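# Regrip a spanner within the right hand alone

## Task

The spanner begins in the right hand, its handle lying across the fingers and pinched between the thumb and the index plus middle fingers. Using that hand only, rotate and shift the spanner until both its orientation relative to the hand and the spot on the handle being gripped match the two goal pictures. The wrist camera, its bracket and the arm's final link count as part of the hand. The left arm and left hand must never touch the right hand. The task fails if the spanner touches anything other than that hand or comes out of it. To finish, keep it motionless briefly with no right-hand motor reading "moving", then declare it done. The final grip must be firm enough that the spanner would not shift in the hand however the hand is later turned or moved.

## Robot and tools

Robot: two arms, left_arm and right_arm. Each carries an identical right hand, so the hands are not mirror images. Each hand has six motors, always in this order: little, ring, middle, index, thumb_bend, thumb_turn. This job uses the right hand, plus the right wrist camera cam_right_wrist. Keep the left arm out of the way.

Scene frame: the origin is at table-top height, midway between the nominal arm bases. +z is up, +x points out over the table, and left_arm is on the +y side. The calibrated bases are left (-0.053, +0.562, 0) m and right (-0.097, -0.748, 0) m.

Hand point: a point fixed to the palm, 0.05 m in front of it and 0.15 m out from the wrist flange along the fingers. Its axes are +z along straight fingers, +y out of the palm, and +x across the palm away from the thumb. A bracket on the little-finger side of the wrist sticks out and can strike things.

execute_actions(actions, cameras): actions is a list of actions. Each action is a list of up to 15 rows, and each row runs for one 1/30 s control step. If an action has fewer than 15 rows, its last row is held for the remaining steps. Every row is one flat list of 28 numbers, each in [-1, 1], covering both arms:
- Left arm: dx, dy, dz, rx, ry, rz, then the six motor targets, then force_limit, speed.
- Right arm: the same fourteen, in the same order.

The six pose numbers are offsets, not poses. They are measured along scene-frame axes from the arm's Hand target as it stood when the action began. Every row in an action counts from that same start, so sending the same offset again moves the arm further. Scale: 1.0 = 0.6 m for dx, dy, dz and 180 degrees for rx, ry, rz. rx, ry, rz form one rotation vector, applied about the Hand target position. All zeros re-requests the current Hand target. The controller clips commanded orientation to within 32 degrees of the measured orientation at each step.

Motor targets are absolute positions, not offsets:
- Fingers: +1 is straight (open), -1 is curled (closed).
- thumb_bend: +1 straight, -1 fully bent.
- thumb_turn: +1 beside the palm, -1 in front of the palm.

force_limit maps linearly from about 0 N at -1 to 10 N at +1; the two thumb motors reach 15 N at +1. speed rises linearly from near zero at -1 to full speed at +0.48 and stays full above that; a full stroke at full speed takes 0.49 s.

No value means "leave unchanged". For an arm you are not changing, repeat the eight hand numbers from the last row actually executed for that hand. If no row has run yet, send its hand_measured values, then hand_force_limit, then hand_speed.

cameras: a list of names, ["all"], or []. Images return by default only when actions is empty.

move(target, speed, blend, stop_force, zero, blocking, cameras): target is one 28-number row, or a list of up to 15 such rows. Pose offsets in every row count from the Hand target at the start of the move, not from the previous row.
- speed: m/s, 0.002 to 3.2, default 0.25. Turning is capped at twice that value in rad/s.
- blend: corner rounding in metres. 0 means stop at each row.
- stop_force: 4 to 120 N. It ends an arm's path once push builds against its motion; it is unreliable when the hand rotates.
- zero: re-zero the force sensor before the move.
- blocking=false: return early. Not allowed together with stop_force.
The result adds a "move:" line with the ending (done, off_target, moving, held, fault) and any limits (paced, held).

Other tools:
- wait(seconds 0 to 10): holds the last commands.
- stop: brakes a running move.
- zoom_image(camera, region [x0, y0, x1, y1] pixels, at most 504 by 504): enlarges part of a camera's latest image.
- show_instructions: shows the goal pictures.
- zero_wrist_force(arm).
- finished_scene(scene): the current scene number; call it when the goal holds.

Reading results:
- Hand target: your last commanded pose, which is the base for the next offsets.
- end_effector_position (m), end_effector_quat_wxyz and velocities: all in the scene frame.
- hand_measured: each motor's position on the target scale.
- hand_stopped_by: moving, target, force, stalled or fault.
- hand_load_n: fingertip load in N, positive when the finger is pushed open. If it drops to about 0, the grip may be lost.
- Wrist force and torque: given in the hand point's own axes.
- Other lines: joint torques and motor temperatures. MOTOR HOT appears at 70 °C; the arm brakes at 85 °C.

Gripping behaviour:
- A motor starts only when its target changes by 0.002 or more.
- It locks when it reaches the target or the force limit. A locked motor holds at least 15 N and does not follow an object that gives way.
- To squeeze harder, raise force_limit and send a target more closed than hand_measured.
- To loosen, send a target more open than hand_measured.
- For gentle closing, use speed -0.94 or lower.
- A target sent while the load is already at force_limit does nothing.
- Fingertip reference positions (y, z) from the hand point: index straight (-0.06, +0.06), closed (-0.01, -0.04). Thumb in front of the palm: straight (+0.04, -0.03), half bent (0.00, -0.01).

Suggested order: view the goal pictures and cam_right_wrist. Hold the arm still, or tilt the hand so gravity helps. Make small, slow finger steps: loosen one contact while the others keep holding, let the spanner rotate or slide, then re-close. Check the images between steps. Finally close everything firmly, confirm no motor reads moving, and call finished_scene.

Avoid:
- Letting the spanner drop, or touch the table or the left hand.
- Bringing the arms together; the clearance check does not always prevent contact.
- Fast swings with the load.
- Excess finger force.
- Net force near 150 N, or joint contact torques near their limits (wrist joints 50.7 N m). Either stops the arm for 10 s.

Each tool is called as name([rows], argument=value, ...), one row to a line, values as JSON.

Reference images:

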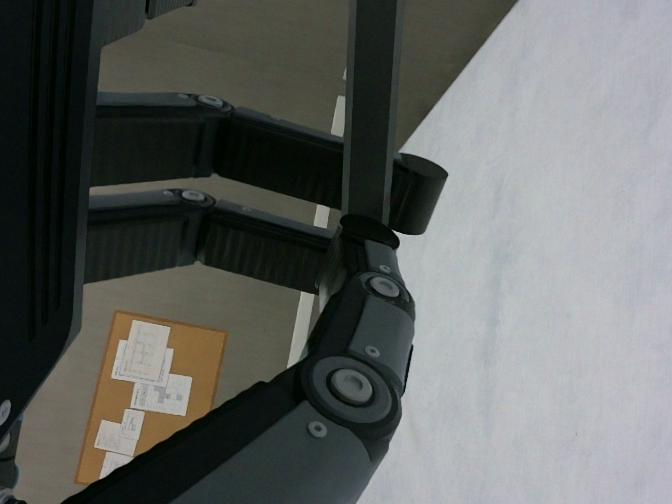

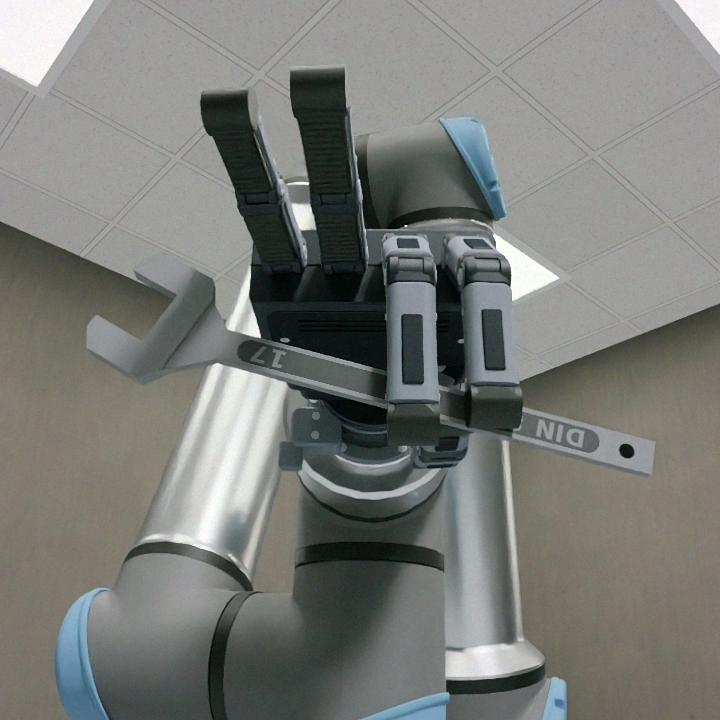

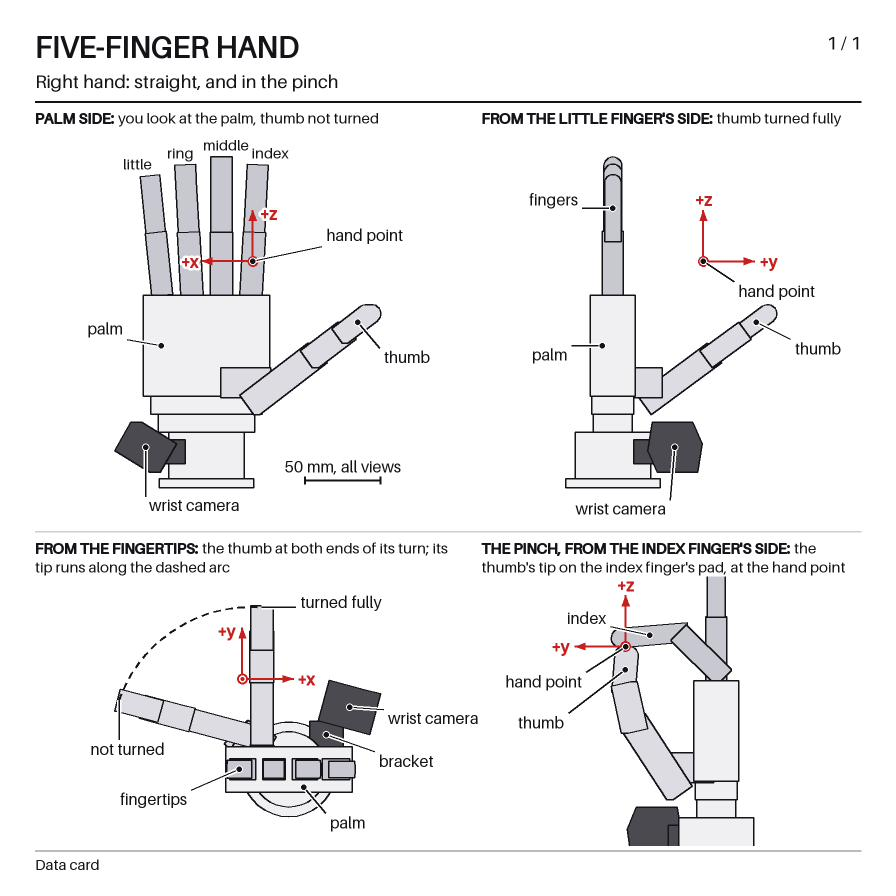

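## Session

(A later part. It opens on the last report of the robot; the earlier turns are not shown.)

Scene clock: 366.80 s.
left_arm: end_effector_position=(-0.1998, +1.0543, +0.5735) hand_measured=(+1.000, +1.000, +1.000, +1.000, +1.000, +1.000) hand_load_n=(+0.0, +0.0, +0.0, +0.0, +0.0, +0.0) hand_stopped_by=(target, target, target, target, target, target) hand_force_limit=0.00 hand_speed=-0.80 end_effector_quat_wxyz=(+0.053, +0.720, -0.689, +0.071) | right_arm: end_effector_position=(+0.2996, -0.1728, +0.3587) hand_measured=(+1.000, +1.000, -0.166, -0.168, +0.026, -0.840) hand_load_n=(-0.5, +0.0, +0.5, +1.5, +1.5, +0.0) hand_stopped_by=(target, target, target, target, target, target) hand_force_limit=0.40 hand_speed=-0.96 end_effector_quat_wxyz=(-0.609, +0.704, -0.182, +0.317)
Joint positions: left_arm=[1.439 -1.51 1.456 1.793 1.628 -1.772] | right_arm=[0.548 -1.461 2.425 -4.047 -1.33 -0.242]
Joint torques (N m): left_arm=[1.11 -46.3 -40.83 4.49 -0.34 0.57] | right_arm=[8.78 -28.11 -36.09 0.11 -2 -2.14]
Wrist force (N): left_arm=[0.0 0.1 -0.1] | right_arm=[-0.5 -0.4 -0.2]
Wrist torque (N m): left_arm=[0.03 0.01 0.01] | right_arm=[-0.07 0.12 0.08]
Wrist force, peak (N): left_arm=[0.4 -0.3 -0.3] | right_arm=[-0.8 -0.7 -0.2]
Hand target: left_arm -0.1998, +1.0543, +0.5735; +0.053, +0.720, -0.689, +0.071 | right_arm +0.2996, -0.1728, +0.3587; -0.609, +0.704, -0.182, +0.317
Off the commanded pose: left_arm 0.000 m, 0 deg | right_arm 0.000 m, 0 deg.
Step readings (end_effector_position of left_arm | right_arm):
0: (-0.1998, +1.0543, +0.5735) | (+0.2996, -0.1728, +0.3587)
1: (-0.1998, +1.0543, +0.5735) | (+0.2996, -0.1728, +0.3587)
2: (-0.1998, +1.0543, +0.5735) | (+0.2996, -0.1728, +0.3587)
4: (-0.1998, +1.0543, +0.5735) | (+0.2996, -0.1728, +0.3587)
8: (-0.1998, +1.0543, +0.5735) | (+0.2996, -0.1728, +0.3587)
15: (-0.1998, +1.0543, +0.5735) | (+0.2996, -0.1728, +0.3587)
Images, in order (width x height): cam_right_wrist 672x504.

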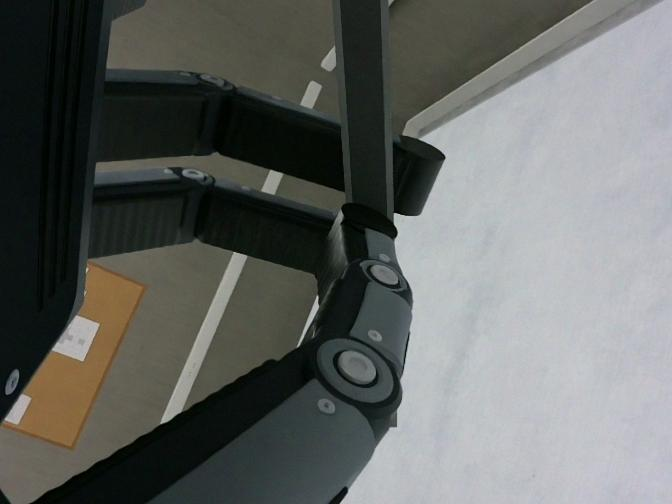

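execute_actions([
  [[0,0,0,0,0,0,1,1,1,1,1,1,0,-0.8,0,0,0,0,0,0,1,1,-0.166,-0.166,0.026,-0.84,0.4,-0.96]],
], cameras=["cam_right_wrist"])

Scene clock: 371.67 s.
left_arm: end_effector_position=(-0.1998, +1.0543, +0.5735) hand_measured=(+1.000, +1.000, +1.000, +1.000, +1.000, +1.000) hand_load_n=(+0.0, +0.0, +0.0, +0.0, +0.0, +0.0) hand_stopped_by=(target, target, target, target, target, target) hand_force_limit=0.00 hand_speed=-0.80 end_effector_quat_wxyz=(+0.053, +0.720, -0.689, +0.071) | right_arm: end_effector_position=(+0.2996, -0.1728, +0.3587) hand_measured=(+1.000, +1.000, -0.166, -0.166, +0.026, -0.840) hand_load_n=(+0.0, +0.0, +1.0, +1.5, +1.5, +0.5) hand_stopped_by=(target, target, target, target, target, target) hand_force_limit=0.40 hand_speed=-0.96 end_effector_quat_wxyz=(-0.609, +0.704, -0.182, +0.317)
Joint positions: left_arm=[1.439 -1.51 1.456 1.793 1.628 -1.772] | right_arm=[0.548 -1.461 2.425 -4.047 -1.33 -0.242]
Joint torques (N m): left_arm=[0.29 -45.19 -41.84 4.55 -0.4 0.45] | right_arm=[7.57 -29.82 -36.25 -0.17 -1.66 -2.58]
Wrist force (N): left_arm=[0.2 0.1 -0.2] | right_arm=[-0.2 -0.4 -0.2]
Wrist torque (N m): left_arm=[0.02 -0.02 0.01] | right_arm=[-0.06 0.09 0.10]
Wrist force, peak (N): left_arm=[0.3 0.1 -0.5] | right_arm=[-0.8 -0.1 -1.0]
Hand target: left_arm -0.1998, +1.0543, +0.5735; +0.053, +0.720, -0.689, +0.071 | right_arm +0.2996, -0.1728, +0.3587; -0.609, +0.704, -0.182, +0.317
Off the commanded pose: left_arm 0.000 m, 0 deg | right_arm 0.000 m, 0 deg.
Step readings (end_effector_position of left_arm | right_arm):
0: (-0.1998, +1.0543, +0.5735) | (+0.2996, -0.1728, +0.3587)
1: (-0.1998, +1.0543, +0.5735) | (+0.2996, -0.1728, +0.3587)
2: (-0.1998, +1.0543, +0.5735) | (+0.2996, -0.1728, +0.3587)
4: (-0.1998, +1.0543, +0.5735) | (+0.2996, -0.1728, +0.3587)
8: (-0.1998, +1.0543, +0.5735) | (+0.2996, -0.1728, +0.3587)
15: (-0.1998, +1.0543, +0.5735) | (+0.2996, -0.1728, +0.3587)
Images, in order (width x height): cam_right_wrist 672x504.

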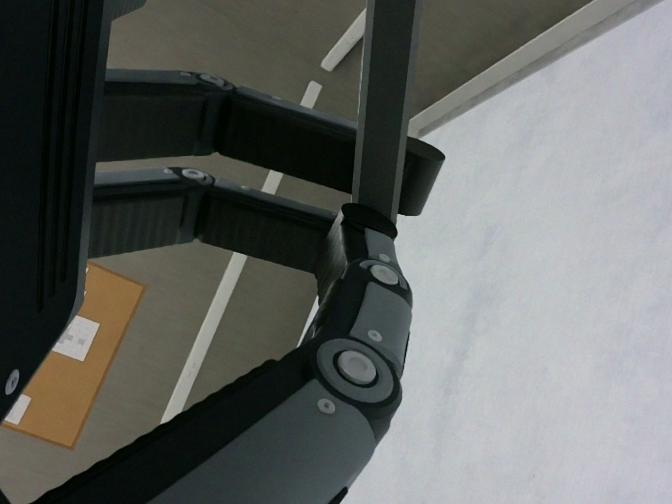

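execute_actions([
  [[0,0,0,0,0,0,1,1,1,1,1,1,0,-0.8,0,0,0,0,0,0,1,1,-0.172,-0.172,0.026,-0.84,0.4,-0.96]],
])

move(target=[0,0,0,0,0,0,1,1,1,1,1,1,0,-0.8,0,0,0,-0.463,-0.516,0.040,1,1,-0.172,-0.172,0.026,-0.84,0.4,-0.96], speed=0.4)

execute_actions([
  [[0,0,0,0,0,0,1,1,1,1,1,1,0,-0.8,0,0,0,0,0,0,1,1,-0.169,-0.167,0.026,-0.84,0.4,-0.96]],
], cameras=["cam_right_wrist"])

Scene clock: 385.83 s.
left_arm: end_effector_position=(-0.1998, +1.0543, +0.5735) hand_measured=(+1.000, +1.000, +1.000, +1.000, +1.000, +1.000) hand_load_n=(+0.0, +0.0, +0.0, +0.0, +0.0, +0.0) hand_stopped_by=(target, target, target, target, target, target) hand_force_limit=0.00 hand_speed=-0.80 end_effector_quat_wxyz=(+0.053, +0.720, -0.689, +0.071) | right_arm: end_effector_position=(+0.2996, -0.1728, +0.3587) hand_measured=(+1.000, +1.000, -0.172, -0.172, +0.026, -0.840) hand_load_n=(+0.0, +0.0, +3.0, +4.0, +2.0, +0.5) hand_stopped_by=(target, target, target, target, target, target) hand_force_limit=0.40 hand_speed=-0.96 end_effector_quat_wxyz=(-0.609, +0.704, -0.182, +0.317)
Joint positions: left_arm=[1.439 -1.51 1.456 1.793 1.628 -1.772] | right_arm=[0.548 -1.461 2.425 -4.047 -1.33 -0.242]
Joint torques (N m): left_arm=[1.25 -43.19 -41.48 4.47 -0.32 0.33] | right_arm=[6.69 -29.77 -35.36 -0.17 -1.14 -2.5]
Wrist force (N): left_arm=[0.2 -0.1 -0.3] | right_arm=[-0.2 -0.2 -0.7]
Wrist torque (N m): left_arm=[0.01 -0.02 0.01] | right_arm=[-0.01 0.11 0.11]
Wrist force, peak (N): left_arm=[0.2 0.3 -0.5] | right_arm=[-1.0 -0.3 -0.4]
Hand target: left_arm -0.1998, +1.0543, +0.5735; +0.053, +0.720, -0.689, +0.071 | right_arm +0.2996, -0.1728, +0.3587; -0.609, +0.704, -0.182, +0.317
Off the commanded pose: left_arm 0.000 m, 0 deg | right_arm 0.000 m, 0 deg.
Step readings (end_effector_position of left_arm | right_arm):
0: (-0.1998, +1.0543, +0.5735) | (+0.2996, -0.1728, +0.3587)
1: (-0.1998, +1.0543, +0.5735) | (+0.2996, -0.1728, +0.3587)
2: (-0.1998, +1.0543, +0.5735) | (+0.2996, -0.1728, +0.3587)
4: (-0.1998, +1.0543, +0.5735) | (+0.2996, -0.1728, +0.3587)
8: (-0.1998, +1.0543, +0.5735) | (+0.2996, -0.1728, +0.3587)
15: (-0.1998, +1.0543, +0.5735) | (+0.2996, -0.1728, +0.3587)

Scene clock: 389.10 s.
left_arm: end_effector_position=(-0.1998, +1.0543, +0.5735) hand_measured=(+1.000, +1.000, +1.000, +1.000, +1.000, +1.000) hand_load_n=(+0.0, +0.0, +0.0, +0.0, +0.0, +0.0) hand_stopped_by=(target, target, target, target, target, target) hand_force_limit=0.00 hand_speed=-0.80 end_effector_quat_wxyz=(+0.053, +0.720, -0.689, +0.071) | right_arm: end_effector_position=(+0.2996, -0.1728, +0.3586) hand_measured=(+1.000, +1.000, -0.172, -0.172, +0.026, -0.840) hand_load_n=(+0.0, +0.0, +3.5, +4.0, +2.0, +0.5) hand_stopped_by=(target, target, target, target, target, target) hand_force_limit=0.40 hand_speed=-0.96 end_effector_quat_wxyz=(-0.001, +0.486, +0.541, +0.687)
Joint positions: left_arm=[1.439 -1.51 1.456 1.793 1.628 -1.772] | right_arm=[0.738 -1.243 2.433 -4.275 -1.518 -2.412]
Joint torques (N m): left_arm=[1.86 -45.06 -40.9 4.39 0.05 0.74] | right_arm=[11.3 -62.87 -27.46 0.7 -2.81 -3.25]
Wrist force (N): left_arm=[0.0 0.1 0.0] | right_arm=[-0.5 0.0 0.3]
Wrist torque (N m): left_arm=[0.02 0.00 0.01] | right_arm=[-0.01 0.17 -0.25]
Wrist force, peak (N): left_arm=[0.0 0.1 -0.6] | right_arm=[-1.5 -0.2 0.4]
Hand target: left_arm -0.1998, +1.0543, +0.5735; +0.053, +0.720, -0.689, +0.071 | right_arm +0.2996, -0.1728, +0.3587; -0.001, +0.486, +0.541, +0.687
Off the commanded pose: left_arm 0.000 m, 0 deg | right_arm 0.000 m, 0 deg.
move: done

Scene clock: 389.80 s.
left_arm: end_effector_position=(-0.1998, +1.0543, +0.5735) hand_measured=(+1.000, +1.000, +1.000, +1.000, +1.000, +1.000) hand_load_n=(+0.0, +0.0, +0.0, +0.0, +0.0, +0.0) hand_stopped_by=(target, target, target, target, target, target) hand_force_limit=0.00 hand_speed=-0.80 end_effector_quat_wxyz=(+0.053, +0.720, -0.689, +0.071) | right_arm: end_effector_position=(+0.2996, -0.1728, +0.3587) hand_measured=(+1.000, +1.000, -0.168, -0.166, +0.026, -0.840) hand_load_n=(+0.0, +0.0, +2.0, +1.5, +1.5, +0.5) hand_stopped_by=(target, target, target, target, target, target) hand_force_limit=0.40 hand_speed=-0.96 end_effector_quat_wxyz=(-0.001, +0.486, +0.541, +0.687)
Joint positions: left_arm=[1.439 -1.51 1.456 1.793 1.628 -1.772] | right_arm=[0.738 -1.243 2.433 -4.275 -1.518 -2.412]
Joint torques (N m): left_arm=[1.67 -43.44 -41.83 4.4 -0.23 0.06] | right_arm=[11.23 -63.02 -27.93 0.73 -3.1 -3.92]
Wrist force (N): left_arm=[0.3 -0.1 -0.4] | right_arm=[-0.4 0.1 0.4]
Wrist torque (N m): left_arm=[0.00 -0.04 0.02] | right_arm=[-0.02 0.16 -0.21]
Wrist force, peak (N): left_arm=[0.3 -0.1 -0.4] | right_arm=[-1.2 0.1 0.3]
Hand target: left_arm -0.1998, +1.0543, +0.5735; +0.053, +0.720, -0.689, +0.071 | right_arm +0.2996, -0.1728, +0.3587; -0.001, +0.486, +0.541, +0.687
Off the commanded pose: left_arm 0.000 m, 0 deg | right_arm 0.000 m, 0 deg.
Step readings (end_effector_position of left_arm | right_arm):
0: (-0.1998, +1.0543, +0.5735) | (+0.2996, -0.1728, +0.3586)
1: (-0.1998, +1.0543, +0.5735) | (+0.2996, -0.1728, +0.3586)
2: (-0.1998, +1.0543, +0.5735) | (+0.2996, -0.1728, +0.3586)
4: (-0.1998, +1.0543, +0.5735) | (+0.2996, -0.1728, +0.3587)
8: (-0.1998, +1.0543, +0.5735) | (+0.2996, -0.1728, +0.3587)
15: (-0.1998, +1.0543, +0.5735) | (+0.2996, -0.1728, +0.3587)
Images, in order (width x height): cam_right_wrist 672x504.

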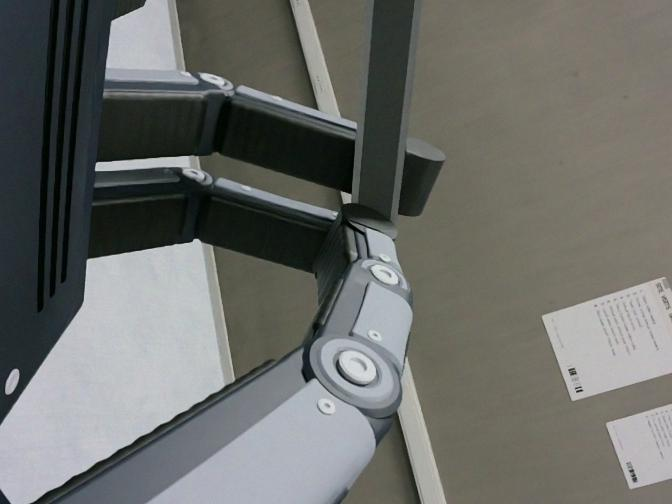

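execute_actions([
  [[0,0,0,0,0,0,1,1,1,1,1,1,0,-0.8,0,0,0,0,0,0,1,1,-0.167,-0.167,0.026,-0.84,0.4,-0.96]],
], cameras=["cam_right_wrist"])

Scene clock: 394.40 s.
left_arm: end_effector_position=(-0.1998, +1.0543, +0.5735) hand_measured=(+1.000, +1.000, +1.000, +1.000, +1.000, +1.000) hand_load_n=(+0.0, +0.0, +0.0, +0.0, +0.0, +0.0) hand_stopped_by=(target, target, target, target, target, target) hand_force_limit=0.00 hand_speed=-0.80 end_effector_quat_wxyz=(+0.053, +0.720, -0.689, +0.071) | right_arm: end_effector_position=(+0.2996, -0.1728, +0.3587) hand_measured=(+1.000, +1.000, -0.166, -0.166, +0.026, -0.840) hand_load_n=(+0.0, +0.0, +1.0, +1.0, +0.0, +0.5) hand_stopped_by=(target, target, target, target, target, target) hand_force_limit=0.40 hand_speed=-0.96 end_effector_quat_wxyz=(-0.001, +0.486, +0.541, +0.687)
Joint positions: left_arm=[1.439 -1.51 1.456 1.793 1.628 -1.772] | right_arm=[0.738 -1.243 2.433 -4.275 -1.518 -2.412]
Joint torques (N m): left_arm=[1.97 -43.88 -41.28 4.43 -0.02 0.35] | right_arm=[10.07 -65.72 -28.57 0.46 -2.88 -4.04]
Wrist force (N): left_arm=[0.1 0.2 -0.2] | right_arm=[-0.6 0.4 0.4]
Wrist torque (N m): left_arm=[0.04 -0.01 0.02] | right_arm=[0.03 0.20 -0.21]
Wrist force, peak (N): left_arm=[0.4 0.2 -0.5] | right_arm=[-1.1 -0.3 0.7]
Hand target: left_arm -0.1998, +1.0543, +0.5735; +0.053, +0.720, -0.689, +0.071 | right_arm +0.2996, -0.1728, +0.3587; -0.001, +0.486, +0.541, +0.687
Off the commanded pose: left_arm 0.000 m, 0 deg | right_arm 0.000 m, 0 deg.
Step readings (end_effector_position of left_arm | right_arm):
0: (-0.1998, +1.0543, +0.5735) | (+0.2996, -0.1728, +0.3587)
1: (-0.1998, +1.0543, +0.5735) | (+0.2996, -0.1728, +0.3587)
2: (-0.1998, +1.0543, +0.5735) | (+0.2996, -0.1728, +0.3587)
4: (-0.1998, +1.0543, +0.5735) | (+0.2996, -0.1728, +0.3587)
8: (-0.1998, +1.0543, +0.5735) | (+0.2996, -0.1728, +0.3587)
15: (-0.1998, +1.0543, +0.5735) | (+0.2996, -0.1728, +0.3587)
Images, in order (width x height): cam_right_wrist 672x504.

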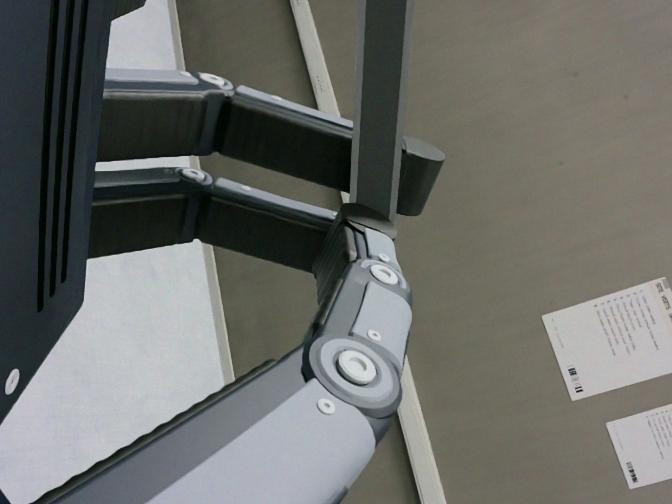

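execute_actions([
  [[0,0,0,0,0,0,1,1,1,1,1,1,0,-0.8,0,0,0,0,0,0,1,1,-0.167,-0.165,0.026,-0.84,0.4,-0.96],[0,0,0,0,0,0,1,1,1,1,1,1,0,-0.8,0,0,0,0,0,0,1,1,-0.167,-0.165,0.026,-0.84,0.4,-0.96],[0,0,0,0,0,0,1,1,1,1,1,1,0,-0.8,0,0,0,0,0,0,1,1,-0.167,-0.165,0.026,-0.84,0.4,-0.96],[0,0,0,0,0,0,1,1,1,1,1,1,0,-0.8,0,0,0,0,0,0,1,1,-0.167,-0.165,0.026,-0.84,0.4,-0.96],[0,0,0,0,0,0,1,1,1,1,1,1,0,-0.8,0,0,0,0,0,0,1,1,-0.175,-0.175,0.026,-0.84,0.4,-0.94]],
], cameras=["cam_right_wrist"])

Scene clock: 404.53 s.
left_arm: end_effector_position=(-0.1998, +1.0543, +0.5735) hand_measured=(+1.000, +1.000, +1.000, +1.000, +1.000, +1.000) hand_load_n=(+0.0, +0.0, +0.0, +0.0, +0.0, +0.0) hand_stopped_by=(target, target, target, target, target, target) hand_force_limit=0.00 hand_speed=-0.80 end_effector_quat_wxyz=(+0.053, +0.720, -0.689, +0.071) | right_arm: end_effector_position=(+0.2996, -0.1728, +0.3587) hand_measured=(+1.000, +1.000, -0.172, -0.174, +0.026, -0.840) hand_load_n=(+0.0, +0.0, +4.5, +5.0, +0.0, +0.5) hand_stopped_by=(target, target, target, target, target, target) hand_force_limit=0.40 hand_speed=-0.94 end_effector_quat_wxyz=(-0.001, +0.486, +0.541, +0.687)
Joint positions: left_arm=[1.439 -1.51 1.456 1.793 1.628 -1.772] | right_arm=[0.738 -1.243 2.433 -4.275 -1.518 -2.412]
Joint torques (N m): left_arm=[1.26 -43.92 -41.18 4.94 -0.23 0.27] | right_arm=[11.07 -63.52 -27.03 -0.18 -2.78 -4.17]
Wrist force (N): left_arm=[0.0 0.0 -0.1] | right_arm=[-0.8 0.3 0.6]
Wrist torque (N m): left_arm=[0.00 0.01 0.00] | right_arm=[0.00 0.22 -0.23]
Wrist force, peak (N): left_arm=[0.5 0.2 -0.2] | right_arm=[-1.2 0.1 0.5]
Hand target: left_arm -0.1998, +1.0543, +0.5735; +0.053, +0.720, -0.689, +0.071 | right_arm +0.2996, -0.1728, +0.3587; -0.001, +0.486, +0.541, +0.687
Off the commanded pose: left_arm 0.000 m, 0 deg | right_arm 0.000 m, 0 deg.
Step readings (end_effector_position of left_arm | right_arm):
0: (-0.1998, +1.0543, +0.5735) | (+0.2996, -0.1728, +0.3587)
1: (-0.1998, +1.0543, +0.5735) | (+0.2996, -0.1728, +0.3587)
2: (-0.1998, +1.0543, +0.5735) | (+0.2996, -0.1728, +0.3587)
4: (-0.1998, +1.0543, +0.5735) | (+0.2996, -0.1728, +0.3587)
8: (-0.1998, +1.0543, +0.5735) | (+0.2996, -0.1728, +0.3587)
15: (-0.1998, +1.0543, +0.5735) | (+0.2996, -0.1728, +0.3587)
Images, in order (width x height): cam_right_wrist 672x504.

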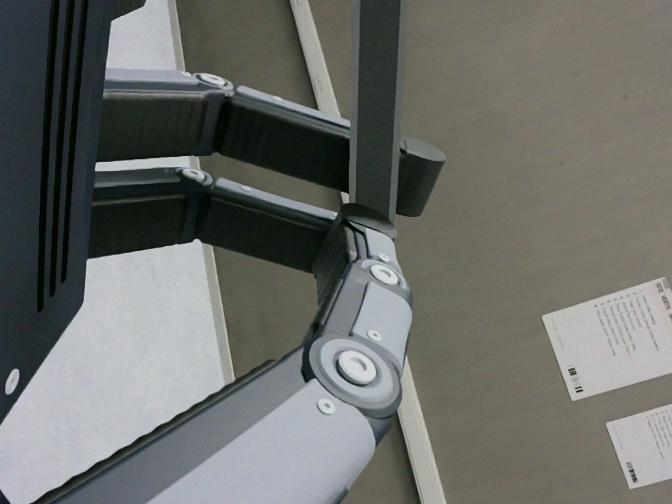

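execute_actions([
  [[0,0,0,0,0,0,1,1,1,1,1,1,0,-0.8,0,0,0,0,0,0,1,1,-0.3,-0.3,0.026,-0.84,1.0,-0.94]],
], cameras=["cam_right_wrist"])

move(target=[0,0,0,0,0,0,1,1,1,1,1,1,0,-0.8,0,0,0,0.178,0.198,-0.015,1,1,-0.3,-0.3,0.026,-0.84,1.0,-0.94], speed=0.3, cameras=["cam_low","cam_right_wrist"])

zoom_image(camera="cam_low", region=[360, 58, 416, 114])

Scene clock: 414.47 s.
left_arm: end_effector_position=(-0.1998, +1.0543, +0.5735) hand_measured=(+1.000, +1.000, +1.000, +1.000, +1.000, +1.000) hand_load_n=(-0.5, +0.0, +0.0, +0.0, +0.0, +0.0) hand_stopped_by=(target, target, target, target, target, target) hand_force_limit=0.00 hand_speed=-0.80 end_effector_quat_wxyz=(+0.053, +0.720, -0.689, +0.071) | right_arm: end_effector_position=(+0.2996, -0.1728, +0.3587) hand_measured=(+1.000, +1.000, -0.186, -0.188, +0.026, -0.840) hand_load_n=(+0.0, +0.0, +12.0, +12.0, +0.5, +0.0) hand_stopped_by=(target, target, force, force, target, target) hand_force_limit=1.00 hand_speed=-0.94 end_effector_quat_wxyz=(-0.001, +0.486, +0.541, +0.687)
Joint positions: left_arm=[1.439 -1.51 1.456 1.793 1.628 -1.772] | right_arm=[0.738 -1.243 2.433 -4.275 -1.518 -2.412]
Joint torques (N m): left_arm=[1.7 -44.67 -41.78 4.25 -0.33 -0.04] | right_arm=[11.33 -62.12 -27.76 -0.92 -2.77 -3.91]
Wrist force (N): left_arm=[0.0 0.0 -0.1] | right_arm=[-0.7 -0.1 0.3]
Wrist torque (N m): left_arm=[0.01 0.00 0.00] | right_arm=[-0.05 0.21 -0.23]
Wrist force, peak (N): left_arm=[-0.2 0.5 -0.3] | right_arm=[-1.2 0.3 0.2]
Hand target: left_arm -0.1998, +1.0543, +0.5735; +0.053, +0.720, -0.689, +0.071 | right_arm +0.2996, -0.1728, +0.3587; -0.001, +0.486, +0.541, +0.687
Off the commanded pose: left_arm 0.000 m, 0 deg | right_arm 0.000 m, 0 deg.
Step readings (end_effector_position of left_arm | right_arm):
0: (-0.1998, +1.0543, +0.5735) | (+0.2996, -0.1728, +0.3587)
1: (-0.1998, +1.0543, +0.5735) | (+0.2996, -0.1728, +0.3587)
2: (-0.1998, +1.0543, +0.5735) | (+0.2996, -0.1728, +0.3587)
4: (-0.1998, +1.0543, +0.5735) | (+0.2996, -0.1728, +0.3587)
8: (-0.1998, +1.0543, +0.5735) | (+0.2996, -0.1728, +0.3587)
15: (-0.1998, +1.0543, +0.5735) | (+0.2996, -0.1728, +0.3587)
Images, in order (width x height): cam_right_wrist 672x504.

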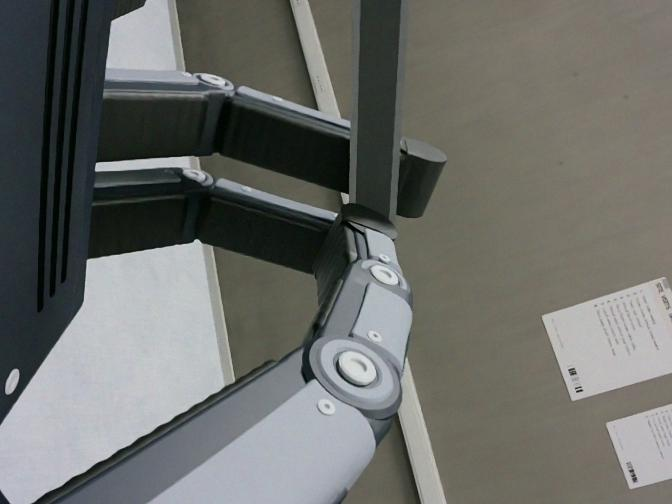

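Scene clock: 416.40 s.
left_arm: end_effector_position=(-0.1998, +1.0543, +0.5735) hand_measured=(+1.000, +1.000, +1.000, +1.000, +1.000, +1.000) hand_load_n=(+0.0, +0.0, +0.0, +0.0, +0.0, +0.5) hand_stopped_by=(target, target, target, target, target, target) hand_force_limit=0.00 hand_speed=-0.80 end_effector_quat_wxyz=(+0.053, +0.720, -0.689, +0.071) | right_arm: end_effector_position=(+0.2996, -0.1728, +0.3589) hand_measured=(+1.000, +1.000, -0.186, -0.188, +0.026, -0.840) hand_load_n=(+0.0, +0.0, +12.0, +12.0, +0.5, +0.5) hand_stopped_by=(target, target, force, force, target, target) hand_force_limit=1.00 hand_speed=-0.94 end_effector_quat_wxyz=(-0.280, +0.663, +0.296, +0.628)
Joint positions: left_arm=[1.439 -1.51 1.456 1.793 1.628 -1.772] | right_arm=[0.731 -1.362 2.411 -4.135 -1.511 -1.575]
Joint torques (N m): left_arm=[2.21 -48.38 -42.22 4.75 -0.35 0.01] | right_arm=[10.83 -31.09 -20.68 -5.18 -2.97 2.95]
Wrist force (N): left_arm=[0.3 0.2 -0.2] | right_arm=[-0.4 0.1 -0.2]
Wrist torque (N m): left_arm=[0.05 -0.04 0.03] | right_arm=[0.01 0.19 0.13]
Wrist force, peak (N): left_arm=[0.3 0.1 -0.5] | right_arm=[-1.3 -0.1 0.3]
Hand target: left_arm -0.1998, +1.0543, +0.5735; +0.053, +0.720, -0.689, +0.071 | right_arm +0.2996, -0.1728, +0.3587; -0.280, +0.663, +0.296, +0.628
Off the commanded pose: left_arm 0.000 m, 0 deg | right_arm 0.000 m, 0 deg.
move: done
Images, in order (width x height): cam_low 672x504, cam_right_wrist 672x504.

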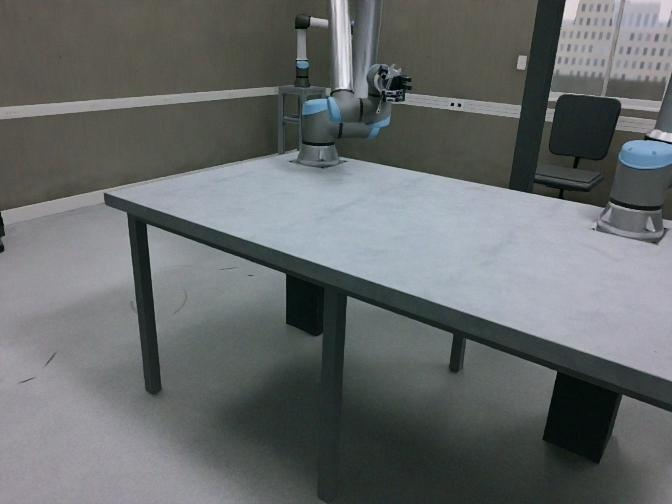

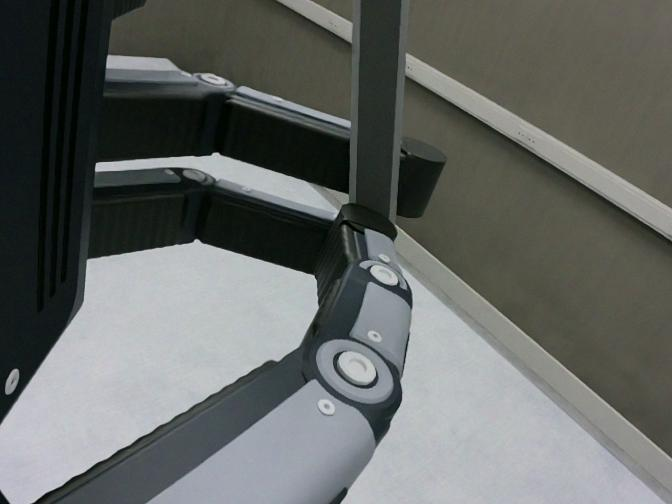

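Scaled by 9.000 from the camera's 672x504 image, which has a finer 960x720 frame.

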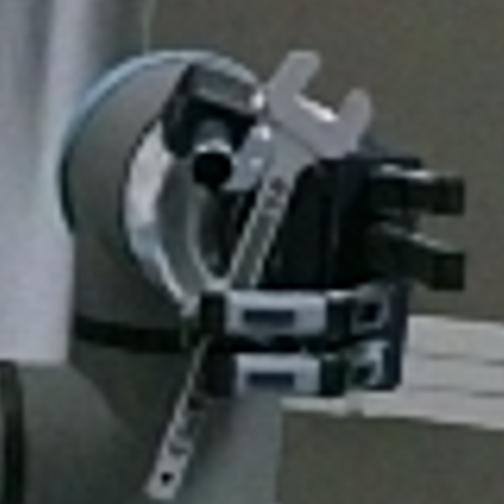

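finished_scene(scene=1)

The scene is finished: the task was done.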